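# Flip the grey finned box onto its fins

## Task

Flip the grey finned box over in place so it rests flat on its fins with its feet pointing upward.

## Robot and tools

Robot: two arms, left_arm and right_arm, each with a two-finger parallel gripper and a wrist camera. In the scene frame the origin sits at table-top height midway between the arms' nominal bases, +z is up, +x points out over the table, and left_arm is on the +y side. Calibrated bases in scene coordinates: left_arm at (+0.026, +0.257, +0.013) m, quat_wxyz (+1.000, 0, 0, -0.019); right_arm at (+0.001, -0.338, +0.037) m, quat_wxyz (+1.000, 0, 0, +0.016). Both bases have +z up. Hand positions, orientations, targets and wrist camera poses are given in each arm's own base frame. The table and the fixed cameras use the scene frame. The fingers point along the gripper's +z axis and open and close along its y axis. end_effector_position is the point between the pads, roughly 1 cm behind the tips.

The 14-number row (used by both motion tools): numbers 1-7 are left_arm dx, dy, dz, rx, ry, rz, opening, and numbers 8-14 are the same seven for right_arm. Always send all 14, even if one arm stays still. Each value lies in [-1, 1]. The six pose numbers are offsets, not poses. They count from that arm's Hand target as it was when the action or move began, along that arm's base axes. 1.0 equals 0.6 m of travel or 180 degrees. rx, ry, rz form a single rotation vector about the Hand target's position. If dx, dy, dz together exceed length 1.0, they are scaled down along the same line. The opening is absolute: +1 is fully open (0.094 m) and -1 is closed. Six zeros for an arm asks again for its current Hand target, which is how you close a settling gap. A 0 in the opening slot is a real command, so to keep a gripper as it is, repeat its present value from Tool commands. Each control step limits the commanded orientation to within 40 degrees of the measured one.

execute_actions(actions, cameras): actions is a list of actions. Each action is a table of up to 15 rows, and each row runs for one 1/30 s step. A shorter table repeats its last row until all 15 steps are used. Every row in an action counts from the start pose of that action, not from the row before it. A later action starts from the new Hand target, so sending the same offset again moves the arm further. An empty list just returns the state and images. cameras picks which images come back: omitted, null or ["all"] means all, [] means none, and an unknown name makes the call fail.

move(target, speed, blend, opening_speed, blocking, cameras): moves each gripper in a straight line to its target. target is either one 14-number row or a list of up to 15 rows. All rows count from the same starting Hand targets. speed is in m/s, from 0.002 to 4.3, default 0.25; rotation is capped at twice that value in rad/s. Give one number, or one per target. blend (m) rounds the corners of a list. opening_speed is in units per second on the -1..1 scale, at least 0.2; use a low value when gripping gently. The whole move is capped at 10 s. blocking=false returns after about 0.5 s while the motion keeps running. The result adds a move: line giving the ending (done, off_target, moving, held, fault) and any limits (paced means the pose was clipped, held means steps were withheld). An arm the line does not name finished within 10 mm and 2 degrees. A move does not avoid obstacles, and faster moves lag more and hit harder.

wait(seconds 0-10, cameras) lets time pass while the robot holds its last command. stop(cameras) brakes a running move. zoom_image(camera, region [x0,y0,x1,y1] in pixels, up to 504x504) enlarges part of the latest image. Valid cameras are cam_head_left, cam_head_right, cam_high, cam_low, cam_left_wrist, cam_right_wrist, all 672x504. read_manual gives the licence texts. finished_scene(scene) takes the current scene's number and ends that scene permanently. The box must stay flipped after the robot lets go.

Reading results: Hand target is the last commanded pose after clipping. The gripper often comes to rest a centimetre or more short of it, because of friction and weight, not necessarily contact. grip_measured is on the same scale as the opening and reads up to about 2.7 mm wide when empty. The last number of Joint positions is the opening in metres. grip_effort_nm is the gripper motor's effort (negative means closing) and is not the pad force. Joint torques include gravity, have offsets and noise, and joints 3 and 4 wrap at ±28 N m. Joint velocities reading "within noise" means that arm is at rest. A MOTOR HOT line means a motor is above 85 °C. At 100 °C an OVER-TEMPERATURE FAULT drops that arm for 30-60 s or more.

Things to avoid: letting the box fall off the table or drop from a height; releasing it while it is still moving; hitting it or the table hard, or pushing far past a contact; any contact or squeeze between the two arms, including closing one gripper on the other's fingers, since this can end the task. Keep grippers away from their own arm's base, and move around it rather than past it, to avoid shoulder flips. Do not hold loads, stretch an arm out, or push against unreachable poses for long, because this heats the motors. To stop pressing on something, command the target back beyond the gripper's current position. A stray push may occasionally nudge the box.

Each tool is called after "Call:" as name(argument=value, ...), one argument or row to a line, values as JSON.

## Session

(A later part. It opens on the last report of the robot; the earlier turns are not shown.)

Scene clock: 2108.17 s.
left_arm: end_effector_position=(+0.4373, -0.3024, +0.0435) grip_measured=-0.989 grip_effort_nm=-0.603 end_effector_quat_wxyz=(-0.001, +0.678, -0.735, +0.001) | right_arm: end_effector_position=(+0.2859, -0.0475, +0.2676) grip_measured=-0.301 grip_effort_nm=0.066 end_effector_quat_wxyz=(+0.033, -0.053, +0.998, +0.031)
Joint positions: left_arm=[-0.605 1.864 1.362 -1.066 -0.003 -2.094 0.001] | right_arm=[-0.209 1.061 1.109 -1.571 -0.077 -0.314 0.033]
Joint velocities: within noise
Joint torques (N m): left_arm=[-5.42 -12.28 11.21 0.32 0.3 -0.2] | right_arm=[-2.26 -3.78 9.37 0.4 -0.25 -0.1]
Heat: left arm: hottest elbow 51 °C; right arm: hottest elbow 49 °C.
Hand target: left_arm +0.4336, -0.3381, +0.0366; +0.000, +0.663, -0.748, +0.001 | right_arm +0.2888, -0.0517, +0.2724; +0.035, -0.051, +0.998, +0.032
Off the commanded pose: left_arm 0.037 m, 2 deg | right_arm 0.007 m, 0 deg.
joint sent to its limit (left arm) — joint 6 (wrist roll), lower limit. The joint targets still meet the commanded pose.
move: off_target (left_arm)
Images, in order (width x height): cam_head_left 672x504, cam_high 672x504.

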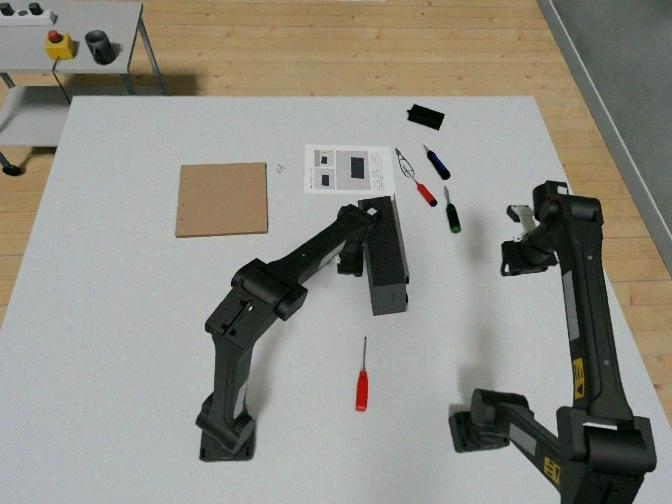

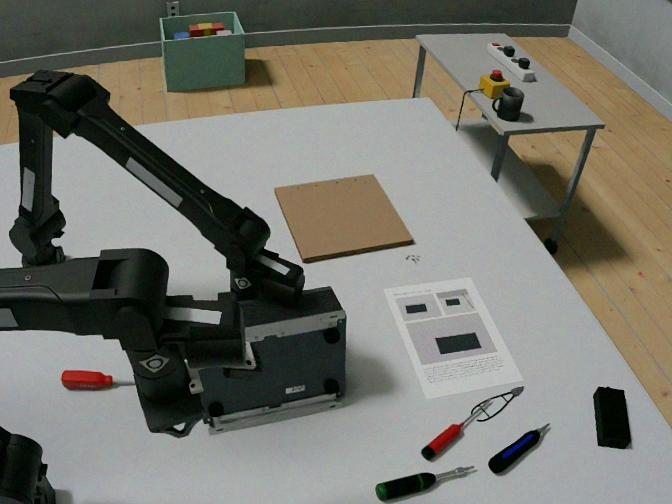

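Call:
move(
  target=[
    [0.0,0.13,0.01,0,0,0,-1,0,0,0,0,0,0,-0.3],
    [0,0.25,0.3,0,0,0.05,-1,0,0,0,0,0,0,-0.3],
    [-0.35,0.7,0.35,0,0,0.1,-1,-0.04,0.1,0,0.002,-0.2,-0.02,0.0],
    [-0.35,0.7,0.35,0,0,0.1,-1,-0.04,0.336,-0.13,0.0094,-0.477,-0.041,0.0],
  ],
  speed=[0.15,0.35,0.4,0.3],
  blend=[0.02,0.05,0.0,0],
)

Call:
zoom_image(
  camera="cam_head_left",
  region=[300, 180, 460, 340],
)

Scene clock: 2137.70 s.
left_arm: end_effector_position=(+0.2247, +0.0802, +0.2457) grip_measured=-0.989 grip_effort_nm=-0.593 end_effector_quat_wxyz=(-0.004, +0.773, -0.634, +0.002) | right_arm: end_effector_position=(+0.2664, +0.1460, +0.1929) grip_measured=-0.002 grip_effort_nm=0.076 end_effector_quat_wxyz=(+0.704, +0.004, +0.710, -0.003)
Joint positions: left_arm=[0.344 0.944 0.982 -1.6 -0.001 -1.424 0.001] | right_arm=[1.004 0.867 0.091 0.761 1.013 0.014 0.047]
Joint velocities: within noise
Joint torques (N m): left_arm=[0.15 -2.26 8.85 0.27 0.1 -0.07] | right_arm=[0.38 0.09 6.67 2.45 0.1 -0.12]
Heat: left arm: hottest elbow 51 °C; right arm: hottest elbow 50 °C.
Hand target: left_arm +0.2234, +0.0818, +0.2466; +0.000, +0.772, -0.635, +0.001 | right_arm +0.2647, +0.1500, +0.1944; +0.707, +0.000, +0.708, +0.001
Off the commanded pose: left_arm 0.002 m, 1 deg | right_arm 0.004 m, 1 deg.
move: done

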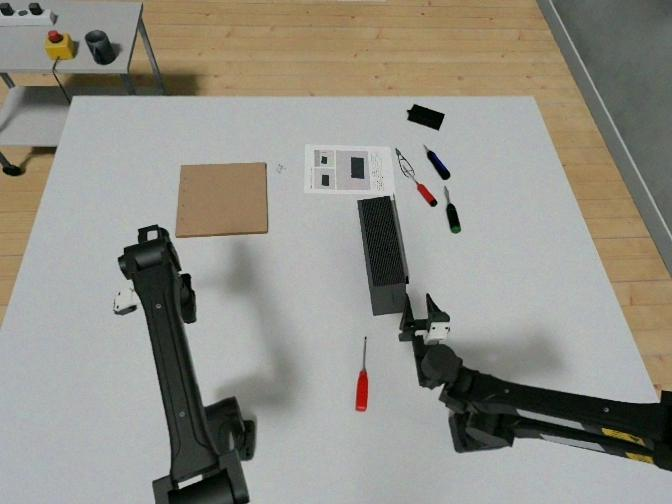

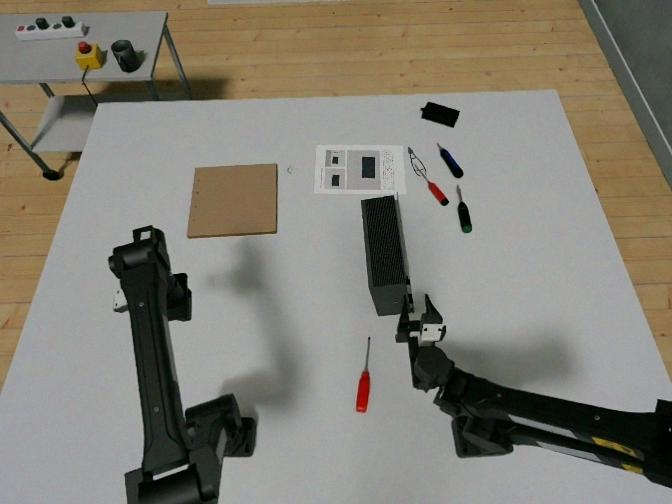

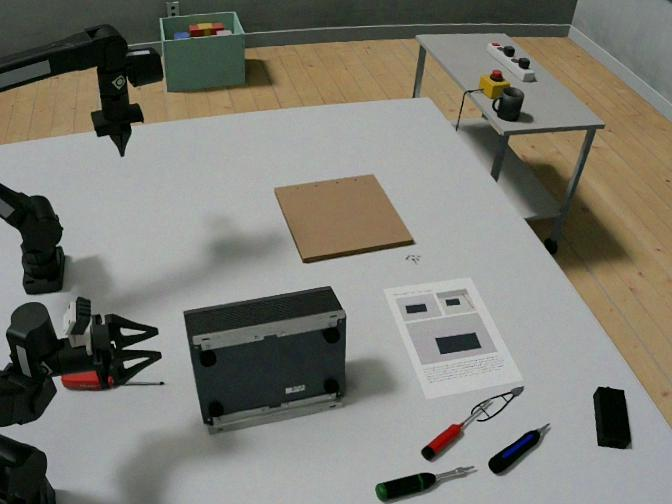

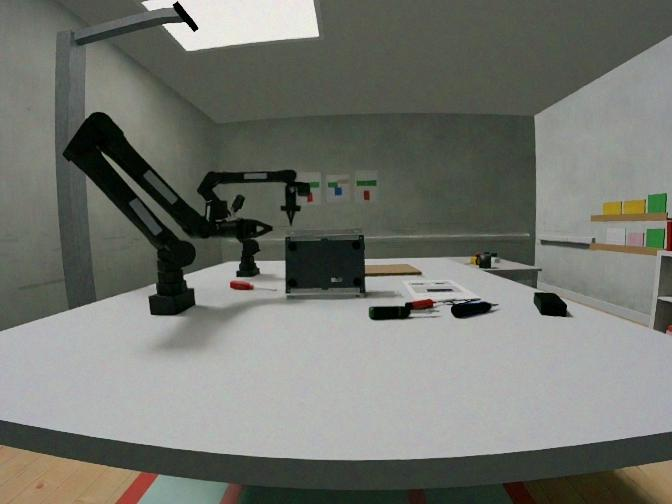

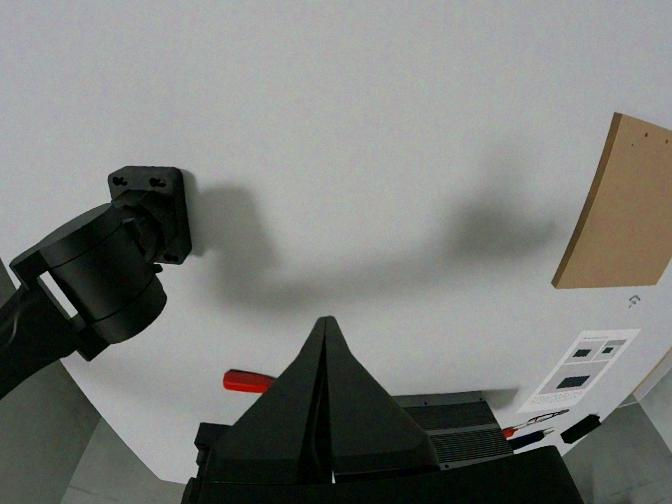

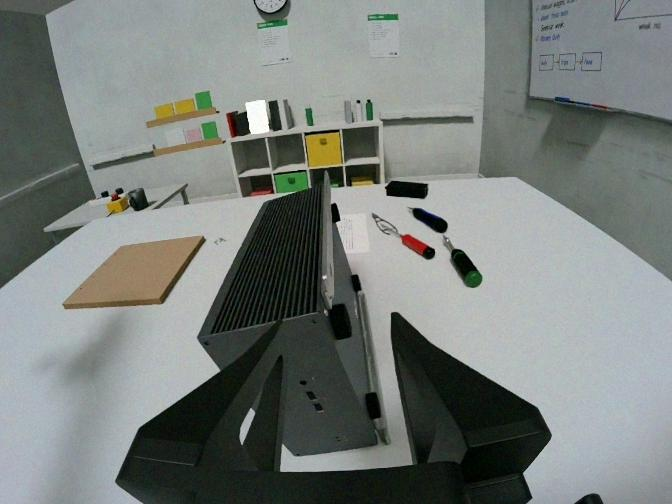

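Scaled by 3.150.

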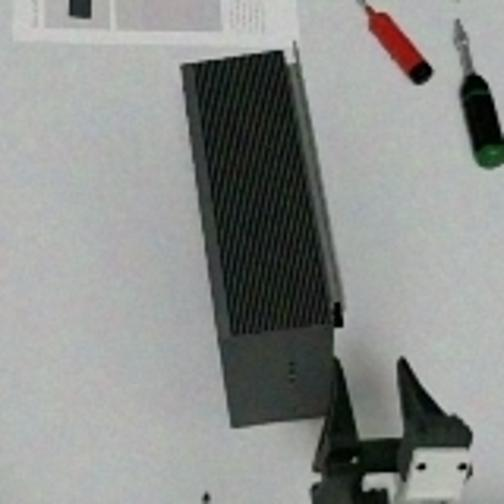

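Call:
move(
  target=[0,0,0,0,0,0,-1,0.05,0.003,-0.04,0,0,0,0.0],
  speed=[0.1],
  cameras=["cam_right_wrist","cam_low"],
)

Call:
zoom_image(
  camera="cam_right_wrist",
  region=[200, 200, 450, 400],
)

Call:
zoom_image(
  camera="cam_low",
  region=[200, 200, 380, 310],
)

Scene clock: 2152.20 s.
left_arm: end_effector_position=(+0.2247, +0.0803, +0.2457) grip_measured=-0.989 grip_effort_nm=-0.598 end_effector_quat_wxyz=(-0.004, +0.773, -0.634, +0.002) | right_arm: end_effector_position=(+0.2897, +0.1518, +0.1653) grip_measured=-0.002 grip_effort_nm=0.076 end_effector_quat_wxyz=(+0.702, -0.006, +0.712, +0.002)
Joint positions: left_arm=[0.344 0.944 0.982 -1.6 -0.001 -1.424 0.001] | right_arm=[0.907 1.161 0.091 1.047 0.895 0.012 0.047]
Joint velocities: within noise
Joint torques (N m): left_arm=[0.03 -2.26 8.85 0.25 0.09 -0.07] | right_arm=[-2.37 -1.26 5.59 2.62 -0.18 -0.13]
Heat: left arm: hottest elbow 51 °C; right arm: hottest elbow 50 °C.
Hand target: left_arm +0.2234, +0.0819, +0.2466; +0.000, +0.772, -0.635, +0.001 | right_arm +0.2948, +0.1516, +0.1704; +0.707, +0.000, +0.708, +0.000
Off the commanded pose: left_arm 0.002 m, 1 deg | right_arm 0.007 m, 1 deg.
move: done
Images, in order (width x height): cam_low 672x504, cam_right_wrist 672x504.

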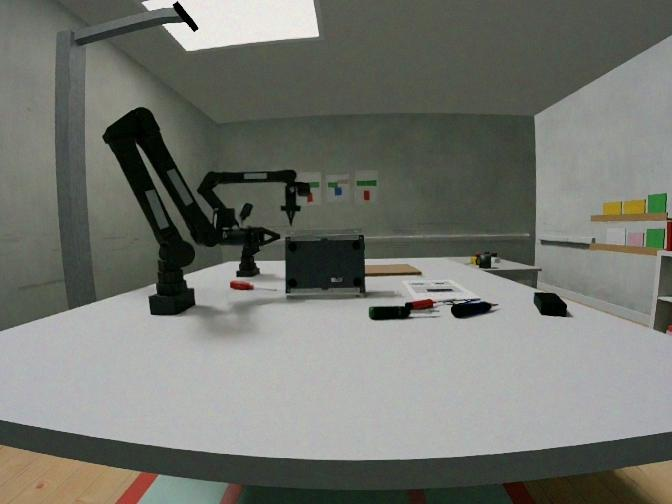

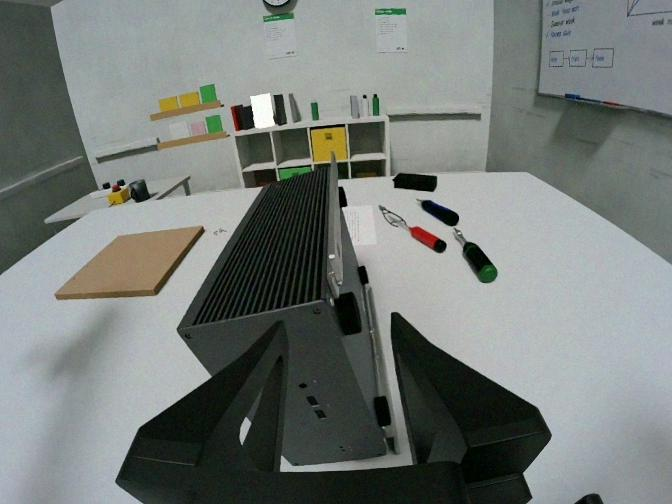

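Scaled by 2.016 from the camera's 672x504 image, which has a finer 960x720 frame.

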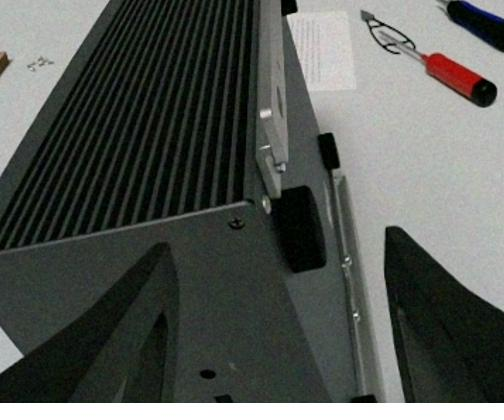

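Scaled by 2.800.

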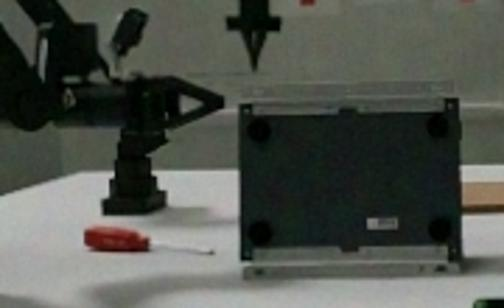

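Call:
move(
  target=[
    [0,0,0,0,0,0,-1,0.015,0.0,0.013,0,0,0,0.0],
    [0,0,0,0,0,0,-1,0.062,0.002,0.013,0,0,0,0.0],
  ],
  speed=[0.1,0.06],
  cameras=["cam_right_wrist","cam_low"],
)

Call:
zoom_image(
  camera="cam_right_wrist",
  region=[200, 200, 450, 400],
)

Call:
zoom_image(
  camera="cam_low",
  region=[200, 200, 380, 310],
)

Scene clock: 2164.90 s.
left_arm: end_effector_position=(+0.2247, +0.0803, +0.2457) grip_measured=-0.989 grip_effort_nm=-0.598 end_effector_quat_wxyz=(-0.004, +0.773, -0.634, +0.002) | right_arm: end_effector_position=(+0.3164, +0.1489, +0.1694) grip_measured=-0.002 grip_effort_nm=0.071 end_effector_quat_wxyz=(+0.702, -0.009, +0.712, +0.005)
Joint positions: left_arm=[0.344 0.944 0.982 -1.6 -0.001 -1.424 0.001] | right_arm=[0.79 1.195 0.13 1.045 0.77 0.009 0.047]
Joint velocities: within noise
Joint torques (N m): left_arm=[-0.03 -2.14 8.87 0.29 0.1 -0.07] | right_arm=[-2.96 -1.08 8.05 1.76 -0.23 -0.14]
Heat: left arm: hottest elbow 50 °C; right arm: hottest elbow 49 °C.
Hand target: left_arm +0.2234, +0.0819, +0.2466; +0.000, +0.772, -0.635, +0.001 | right_arm +0.3319, +0.1529, +0.1782; +0.707, +0.000, +0.708, +0.001
Off the commanded pose: left_arm 0.002 m, 1 deg | right_arm 0.018 m, 1 deg.
move: off_target (right_arm)
Images, in order (width x height): cam_low 672x504, cam_right_wrist 672x504.

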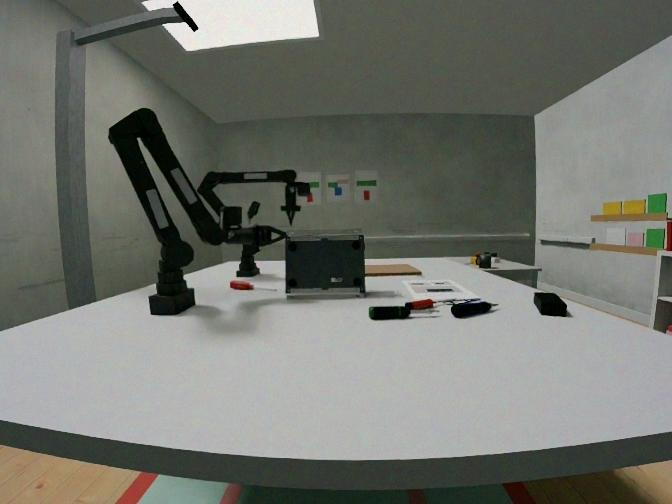

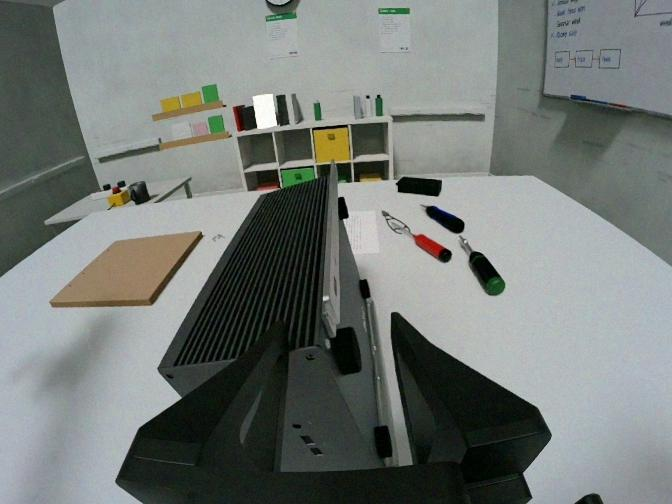

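Scaled by 2.016 from the camera's 672x504 image, which has a finer 960x720 frame.

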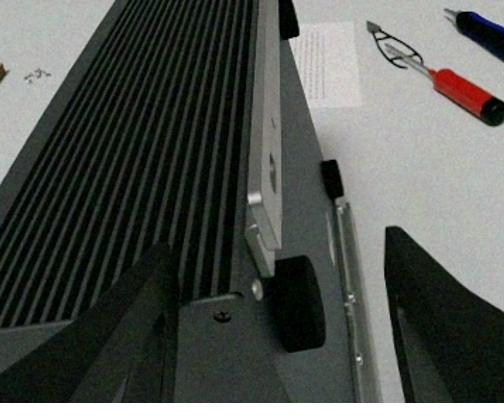

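Scaled by 2.800.

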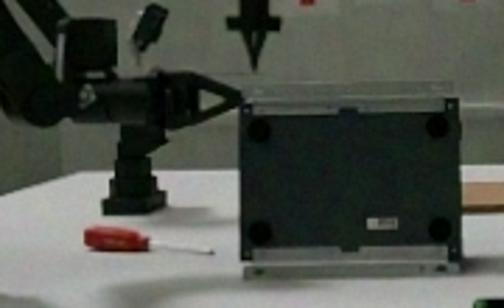

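Call:
move(
  target=[
    [0,0,0,0,0,0,-1,0.0,0.006,0.014,0,0,0,0.0],
    [0,0,0,0,0,0,-1,0.033,0.008,0.013,0,0,0,0.0],
  ],
  speed=[0.1,0.06],
  cameras=["cam_right_wrist","cam_low"],
)

Call:
zoom_image(
  camera="cam_right_wrist",
  region=[200, 200, 450, 400],
)

Call:
zoom_image(
  camera="cam_low",
  region=[200, 200, 380, 310],
)

Scene clock: 2172.50 s.
left_arm: end_effector_position=(+0.2247, +0.0803, +0.2457) grip_measured=-0.989 grip_effort_nm=-0.593 end_effector_quat_wxyz=(-0.004, +0.773, -0.634, +0.002) | right_arm: end_effector_position=(+0.3410, +0.1558, +0.1788) grip_measured=-0.002 grip_effort_nm=0.071 end_effector_quat_wxyz=(+0.702, -0.006, +0.712, +0.004)
Joint positions: left_arm=[0.344 0.944 0.982 -1.6 -0.001 -1.424 0.001] | right_arm=[0.739 1.223 0.196 1.008 0.724 0.009 0.047]
Joint velocities: within noise
Joint torques (N m): left_arm=[-0.03 -2.2 8.85 0.21 0.09 -0.06] | right_arm=[-2.26 -2.9 7.42 2.1 -0.18 -0.12]
Heat: left arm: hottest elbow 50 °C; right arm: hottest elbow 49 °C.
Hand target: left_arm +0.2234, +0.0818, +0.2466; +0.000, +0.772, -0.635, +0.001 | right_arm +0.3518, +0.1576, +0.1861; +0.707, +0.000, +0.707, +0.000
Off the commanded pose: left_arm 0.002 m, 1 deg | right_arm 0.013 m, 1 deg.
move: off_target (right_arm)
Images, in order (width x height): cam_low 672x504, cam_right_wrist 672x504.

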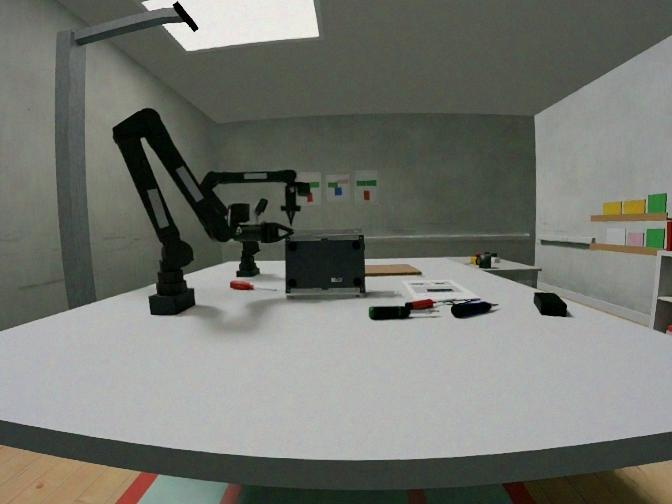

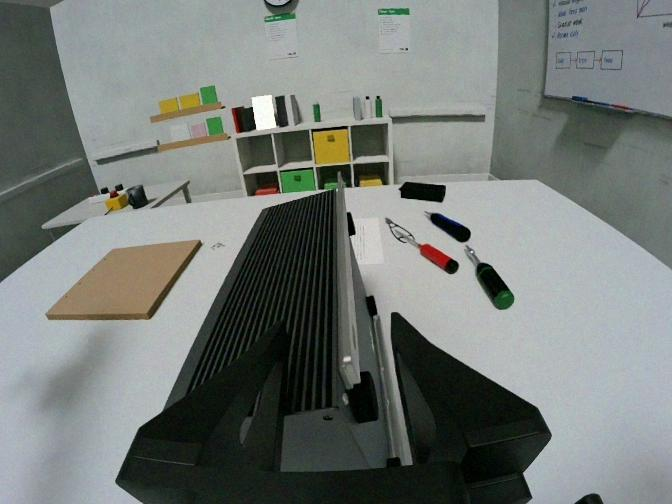

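Scaled by 2.016 from the camera's 672x504 image, which has a finer 960x720 frame.

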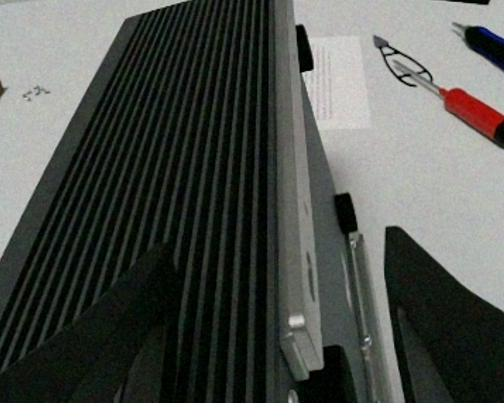

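Scaled by 2.800.

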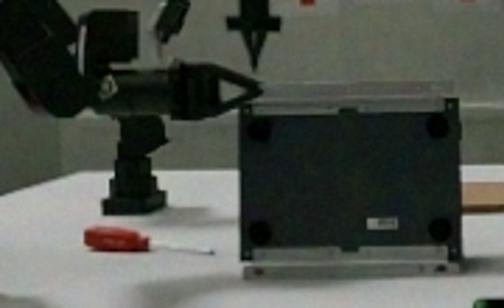

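Call:
move(
  target=[0,0,0,0,0,0,-1,0.0,-0.007,0.003,0,0,0,-1],
  speed=[0.1],
  opening_speed=0.8,
  cameras=["cam_right_wrist","cam_low","cam_high","cam_head_left"],
)

Call:
zoom_image(
  camera="cam_right_wrist",
  region=[200, 200, 450, 400],
)

Call:
zoom_image(
  camera="cam_low",
  region=[200, 200, 380, 310],
)

Scene clock: 2186.77 s.
left_arm: end_effector_position=(+0.2247, +0.0803, +0.2457) grip_measured=-0.989 grip_effort_nm=-0.598 end_effector_quat_wxyz=(-0.004, +0.773, -0.634, +0.002) | right_arm: end_effector_position=(+0.3442, +0.1528, +0.1848) grip_measured=-0.940 grip_effort_nm=-1.038 end_effector_quat_wxyz=(+0.707, -0.009, +0.707, -0.002)
Joint positions: left_arm=[0.344 0.944 0.982 -1.6 -0.001 -1.424 0.001] | right_arm=[0.722 1.212 0.2 1.011 0.712 -0.015 0.003]
Joint velocities: within noise
Joint torques (N m): left_arm=[-0.03 -2.2 8.88 0.29 0.1 -0.07] | right_arm=[-1.85 -3.02 6.64 1.44 -0.21 0.17]
Heat: left arm: hottest elbow 50 °C; right arm: hottest elbow 49 °C.
Hand target: left_arm +0.2234, +0.0818, +0.2466; +0.000, +0.772, -0.635, +0.001 | right_arm +0.3518, +0.1535, +0.1878; +0.707, +0.000, +0.708, +0.000
Off the commanded pose: left_arm 0.002 m, 1 deg | right_arm 0.008 m, 1 deg.
move: done
Images, in order (width x height): cam_head_left 672x504, cam_high 672x504, cam_low 672x504, cam_right_wrist 672x504.

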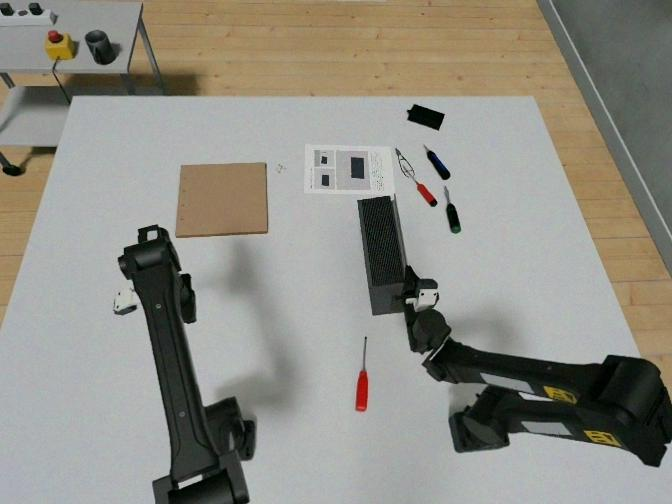

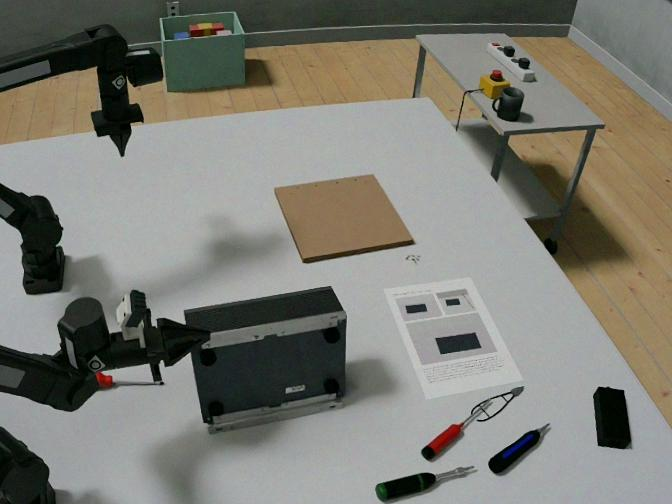

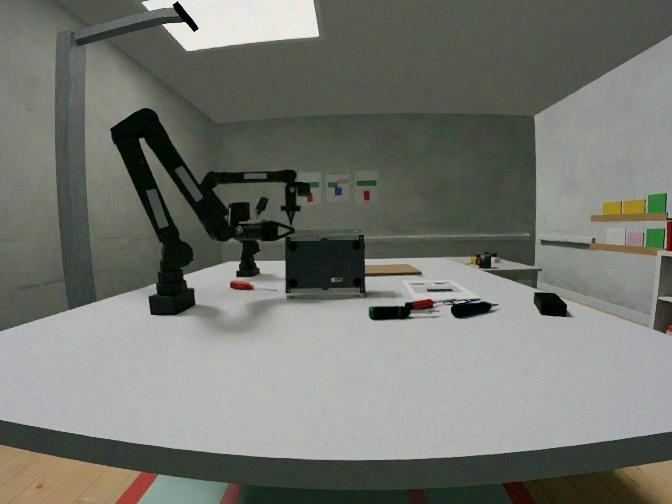

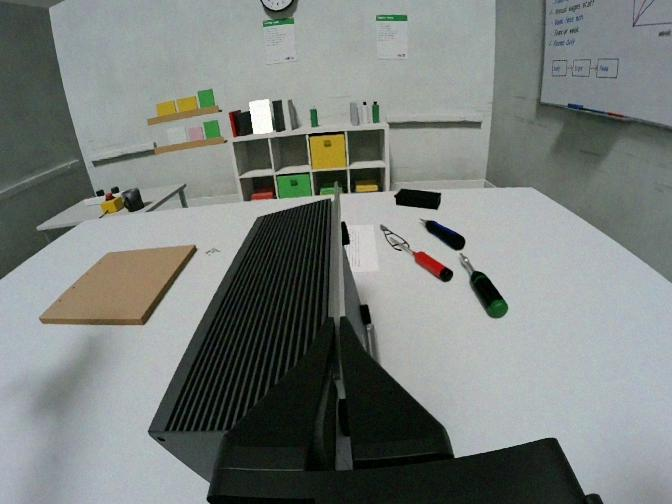

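Scaled by 2.016 from the camera's 672x504 image, which has a finer 960x720 frame.

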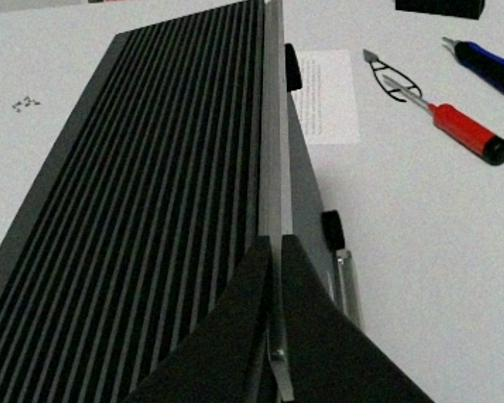

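Scaled by 2.800.

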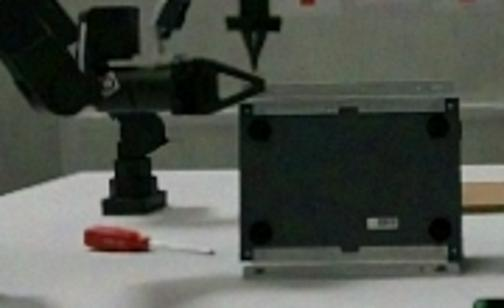

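Call:
move(
  target=[
    [0,0,0,0,0,0,-1,-0.006,0.121,0.013,-0.102,-0.005,0,-1],
    [0,0,0,0,0,0,-1,-0.011,0.217,-0.008,-0.186,-0.009,0,-1],
  ],
  speed=[0.07],
  cameras=["cam_right_wrist","cam_low","cam_high","cam_head_left"],
)

Call:
zoom_image(
  camera="cam_high",
  region=[120, 240, 360, 440],
)

speed must be one number or one for each of the 2 targets, got a list of 1; nothing of the call was run

Scaled by 2.100.

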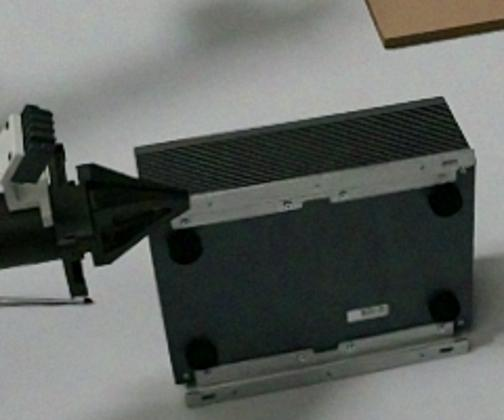

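Call:
move(
  target=[
    [0,0,0,0,0,0,-1,-0.006,0.121,0.013,-0.102,-0.005,0,-1],
    [0,0,0,0,0,0,-1,-0.011,0.217,-0.008,-0.186,-0.009,0,-1],
  ],
  speed=0.07,
  cameras=["cam_right_wrist","cam_low","cam_high","cam_head_left"],
)

Call:
zoom_image(
  camera="cam_high",
  region=[120, 220, 360, 420],
)

Scene clock: 2216.13 s.
left_arm: end_effector_position=(+0.2247, +0.0803, +0.2457) grip_measured=-0.989 grip_effort_nm=-0.598 end_effector_quat_wxyz=(-0.004, +0.773, -0.634, +0.002) | right_arm: end_effector_position=(+0.3451, +0.2846, +0.1821) grip_measured=-0.946 grip_effort_nm=-1.043 end_effector_quat_wxyz=(+0.684, -0.218, +0.666, -0.202)
Joint positions: left_arm=[0.344 0.944 0.982 -1.6 -0.001 -1.424 0.001] | right_arm=[1.018 1.522 0.453 1.1 0.989 -0.63 0.003]
Joint velocities: within noise
Joint torques (N m): left_arm=[0.21 -2.26 8.83 0.25 0.1 -0.08] | right_arm=[0.03 -6.77 5.15 2.35 0.96 0.1]
Heat: left arm: hottest elbow 49 °C; right arm: hottest elbow 47 °C.
Hand target: left_arm +0.2234, +0.0818, +0.2466; +0.000, +0.772, -0.635, +0.001 | right_arm +0.3452, +0.2837, +0.1831; +0.687, -0.203, +0.668, -0.203
Off the commanded pose: left_arm 0.002 m, 1 deg | right_arm 0.001 m, 2 deg.
move: done
Images, in order (width x height): cam_head_left 672x504, cam_high 672x504, cam_low 672x504, cam_right_wrist 672x504.

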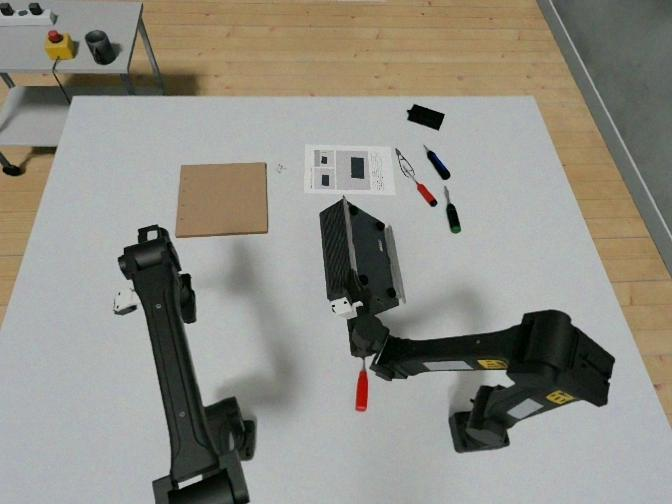

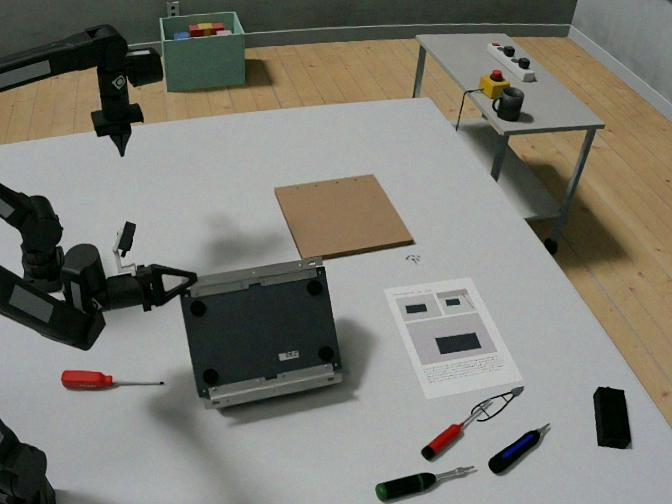

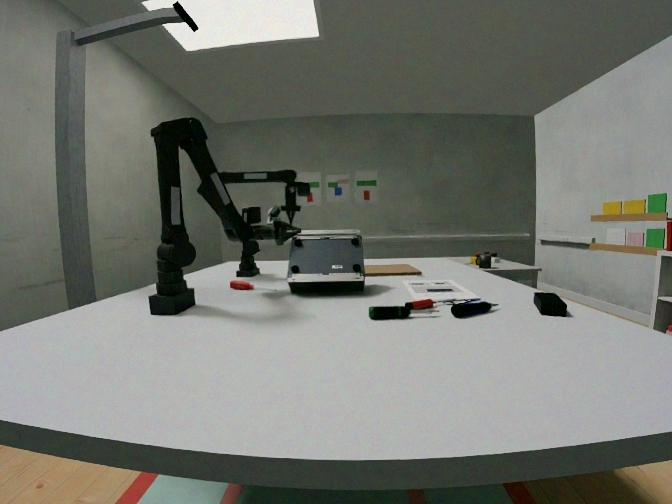

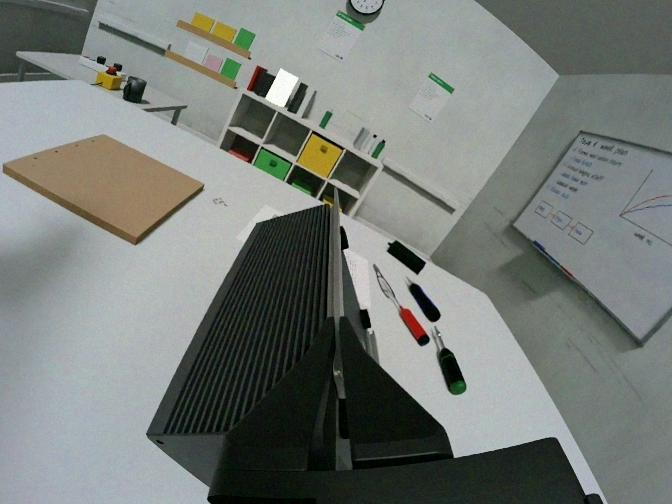

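Scaled by 2.100.

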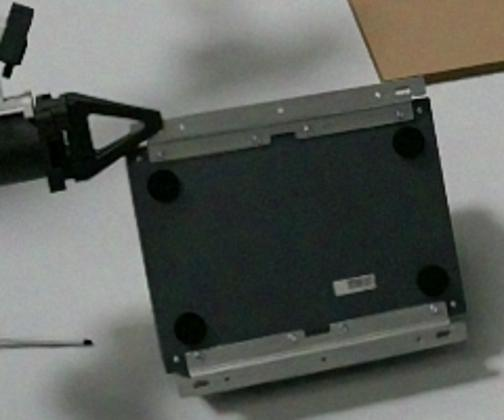

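Call:
move(
  target=[
    [0,0,0,0,0,0,-1,-0.004,0.088,-0.045,-0.083,-0.004,0,-1],
    [0,0,0,0,0,0,-1,-0.008,0.161,-0.111,-0.166,-0.008,0,-1],
    [0,0,0,0,0,0,-1,-0.011,0.210,-0.18,-0.24,-0.012,0,-1],
  ],
  speed=0.06,
  cameras=["cam_right_wrist","cam_low","cam_high","cam_head_left"],
)

Call:
zoom_image(
  camera="cam_low",
  region=[200, 220, 400, 320],
)

Scene clock: 2229.47 s.
left_arm: end_effector_position=(+0.2247, +0.0803, +0.2457) grip_measured=-0.989 grip_effort_nm=-0.593 end_effector_quat_wxyz=(-0.004, +0.773, -0.634, +0.002) | right_arm: end_effector_position=(+0.3334, +0.3962, +0.0671) grip_measured=-0.947 grip_effort_nm=-1.038 end_effector_quat_wxyz=(+0.553, -0.464, +0.523, -0.453)
Joint positions: left_arm=[0.344 0.944 0.982 -1.6 -0.001 -1.424 0.001] | right_arm=[1.178 2.066 0.722 1.397 1.139 -1.461 0.002]
Joint velocities: within noise
Joint torques (N m): left_arm=[0.03 -2.32 8.87 0.27 0.1 -0.06] | right_arm=[-0.79 -12.22 5.85 2.73 0 0.28]
Heat: left arm: hottest elbow 49 °C; right arm: hottest elbow 46 °C.
Hand target: left_arm +0.2234, +0.0818, +0.2466; +0.000, +0.772, -0.635, +0.001 | right_arm +0.3385, +0.4097, +0.0750; +0.576, -0.438, +0.533, -0.439
Off the commanded pose: left_arm 0.002 m, 1 deg | right_arm 0.017 m, 4 deg.
move: off_target (right_arm)
Images, in order (width x height): cam_head_left 672x504, cam_high 672x504, cam_low 672x504, cam_right_wrist 672x504.

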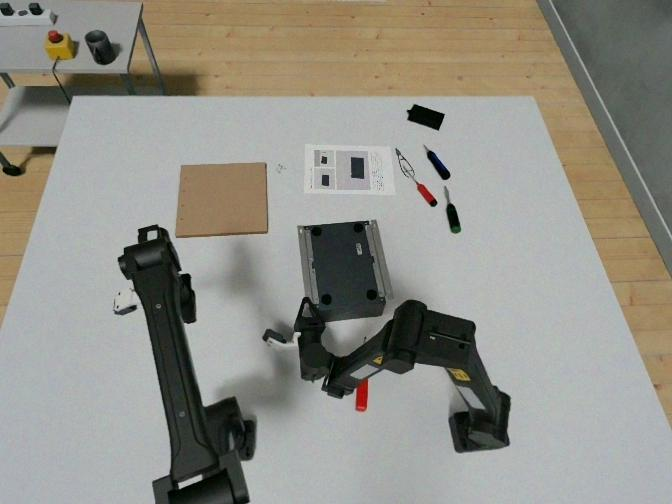

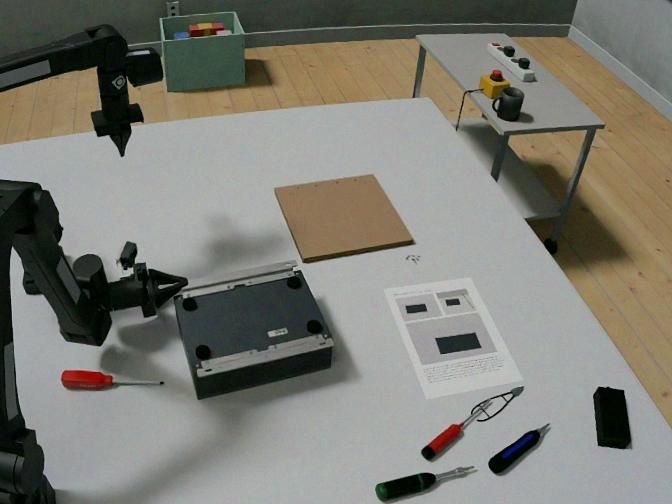

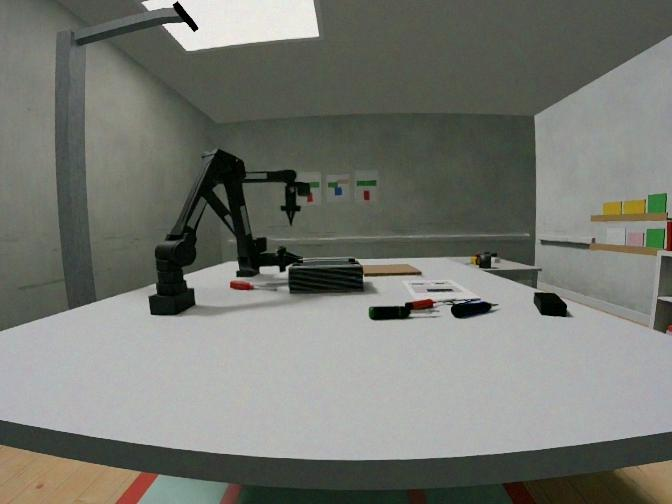

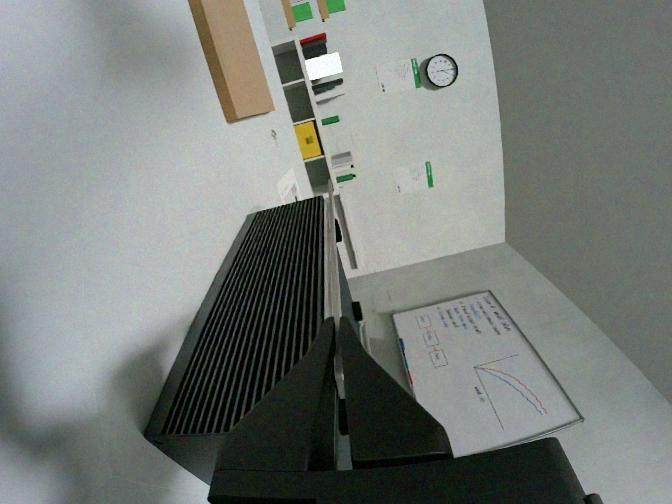

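Scaled by 2.520.

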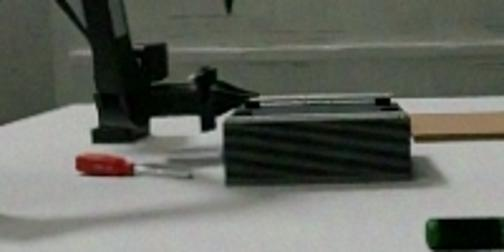

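Call:
move(
  target=[0,0,0,0,0,0,-1,0,0.0,-0.04,-0.01,0,0,-1],
  speed=0.05,
  cameras=["cam_low"],
)

Call:
zoom_image(
  camera="cam_low",
  region=[240, 240, 380, 310],
)

Scene clock: 2238.23 s.
left_arm: end_effector_position=(+0.2247, +0.0803, +0.2457) grip_measured=-0.989 grip_effort_nm=-0.593 end_effector_quat_wxyz=(-0.004, +0.773, -0.634, +0.002) | right_arm: end_effector_position=(+0.3356, +0.4003, +0.0661) grip_measured=-0.943 grip_effort_nm=-1.048 end_effector_quat_wxyz=(+0.561, -0.452, +0.520, -0.458)
Joint positions: left_arm=[0.344 0.944 0.982 -1.6 -0.001 -1.424 0.001] | right_arm=[1.178 2.104 0.748 1.478 1.144 -1.51 0.003]
Joint velocities: within noise
Joint torques (N m): left_arm=[0.09 -2.02 8.87 0.25 0.09 -0.07] | right_arm=[0.21 -9.35 4.89 1.83 -0.32 0.51]
Heat: left arm: hottest elbow 49 °C; right arm: hottest elbow 46 °C.
Hand target: left_arm +0.2234, +0.0818, +0.2466; +0.000, +0.772, -0.635, +0.001 | right_arm +0.3385, +0.4097, +0.0509; +0.569, -0.447, +0.526, -0.447
Off the commanded pose: left_arm 0.002 m, 1 deg | right_arm 0.018 m, 2 deg.
move: off_target (right_arm)
Images, in order (width x height): cam_low 672x504.

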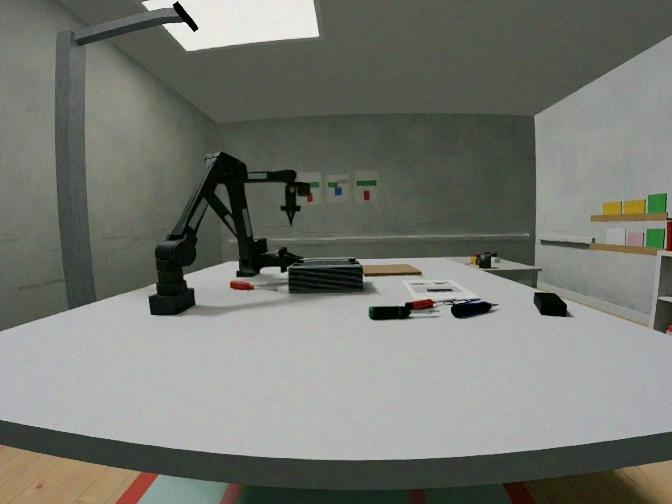

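Scaled by 3.600.

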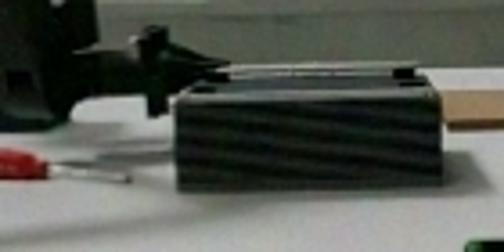

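Call:
move(
  target=[
    [0,0,0,0,0,0,-1,-0.004,-0.012,0.022,-0.0,0,0,-1],
    [0,0,0,0,0,0,-1,-0.004,-0.012,0.022,0,0,0,0.0],
  ],
  speed=0.05,
  opening_speed=0.6,
  cameras=["cam_right_wrist"],
)

Call:
move(
  target=[
    [0,0,0,0,0,0,-1,-0.15,0,0.01,0,0,0,0.0],
    [0,0,0,0,0,0,-1,-0.17,-0.25,0.2,0,0,0,0.0],
  ],
  speed=[0.1,0.3],
  cameras=["cam_low","cam_high","cam_head_left"],
)

Call:
zoom_image(
  camera="cam_low",
  region=[240, 240, 380, 310],
)

Call:
zoom_image(
  camera="cam_high",
  region=[120, 220, 360, 420],
)

Scene clock: 2247.60 s.
left_arm: end_effector_position=(+0.2247, +0.0803, +0.2457) grip_measured=-0.989 grip_effort_nm=-0.593 end_effector_quat_wxyz=(-0.004, +0.773, -0.634, +0.002) | right_arm: end_effector_position=(+0.3355, +0.4008, +0.0653) grip_measured=-0.002 grip_effort_nm=0.081 end_effector_quat_wxyz=(+0.567, -0.447, +0.526, -0.449)
Joint positions: left_arm=[0.344 0.944 0.982 -1.6 -0.001 -1.424 0.001] | right_arm=[1.178 2.104 0.747 1.471 1.141 -1.479 0.047]
Joint velocities: within noise
Joint torques (N m): left_arm=[0.15 -2.14 8.87 0.29 0.1 -0.06] | right_arm=[-0.79 -13.1 2.88 1.5 -0.22 0.16]
Heat: left arm: hottest elbow 49 °C; right arm: hottest elbow 45 °C.
Hand target: left_arm +0.2234, +0.0818, +0.2466; +0.000, +0.772, -0.635, +0.001 | right_arm +0.3361, +0.4025, +0.0641; +0.568, -0.447, +0.526, -0.447
Off the commanded pose: left_arm 0.002 m, 1 deg | right_arm 0.002 m, 0 deg.
move: done
Images, in order (width x height): cam_right_wrist 672x504.

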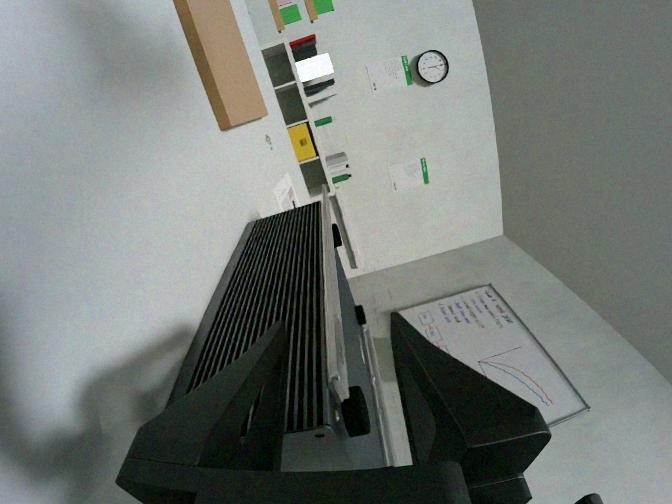

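Scene clock: 2250.47 s.
left_arm: end_effector_position=(+0.2247, +0.0803, +0.2457) grip_measured=-0.989 grip_effort_nm=-0.598 end_effector_quat_wxyz=(-0.004, +0.773, -0.634, +0.002) | right_arm: end_effector_position=(+0.2311, +0.2554, +0.1820) grip_measured=-0.002 grip_effort_nm=0.076 end_effector_quat_wxyz=(+0.568, -0.453, +0.522, -0.448)
Joint positions: left_arm=[0.344 0.944 0.982 -1.6 -0.001 -1.424 0.001] | right_arm=[1.336 1.428 0.249 1.344 1.285 -1.541 0.047]
Joint velocities: within noise
Joint torques (N m): left_arm=[0.15 -2.43 8.88 0.27 0.1 -0.06] | right_arm=[-1.9 -6.42 3.79 1.24 -0.31 0.17]
Heat: left arm: hottest elbow 49 °C; right arm: hottest elbow 45 °C.
Hand target: left_arm +0.2234, +0.0818, +0.2466; +0.000, +0.772, -0.635, +0.001 | right_arm +0.2341, +0.2524, +0.1841; +0.569, -0.447, +0.526, -0.447
Off the commanded pose: left_arm 0.002 m, 1 deg | right_arm 0.005 m, 1 deg.
move: done
Images, in order (width x height): cam_head_left 672x504, cam_high 672x504, cam_low 672x504.

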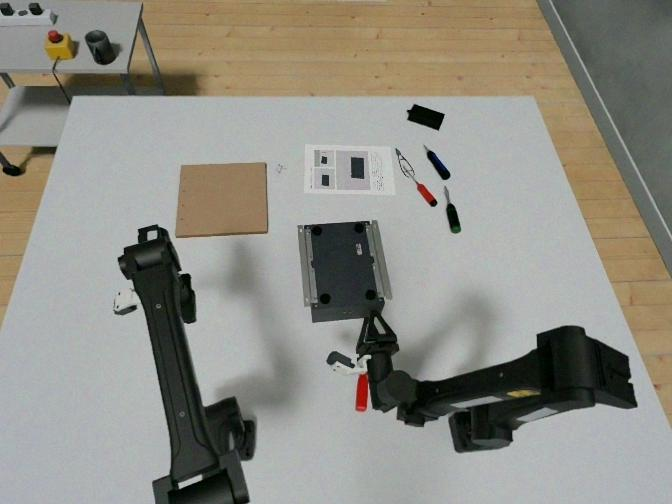

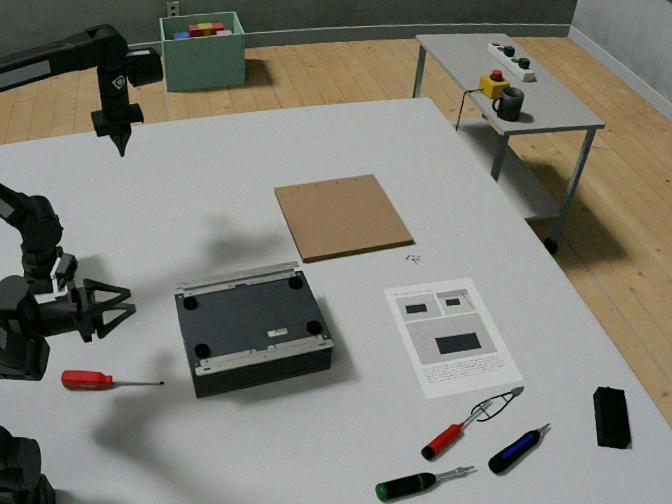

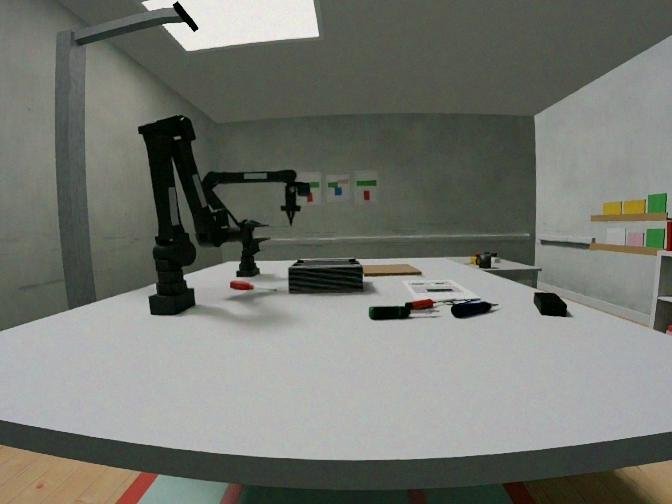

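Scaled by 3.600.

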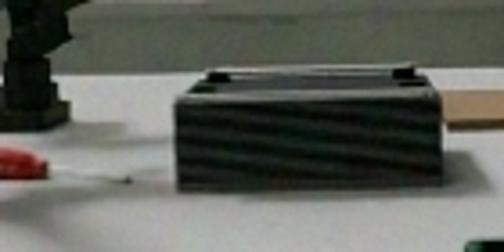

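Scaled by 2.100.

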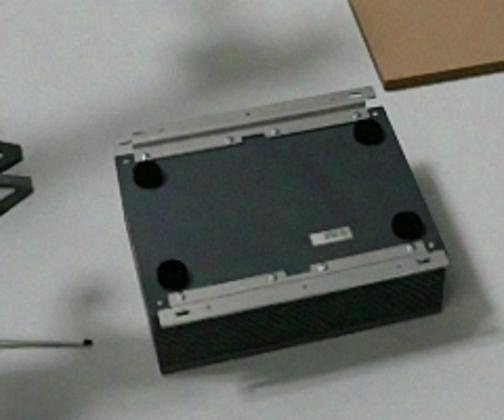

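Call:
finished_scene(
  scene=1,
)

The scene is finished: the task was done.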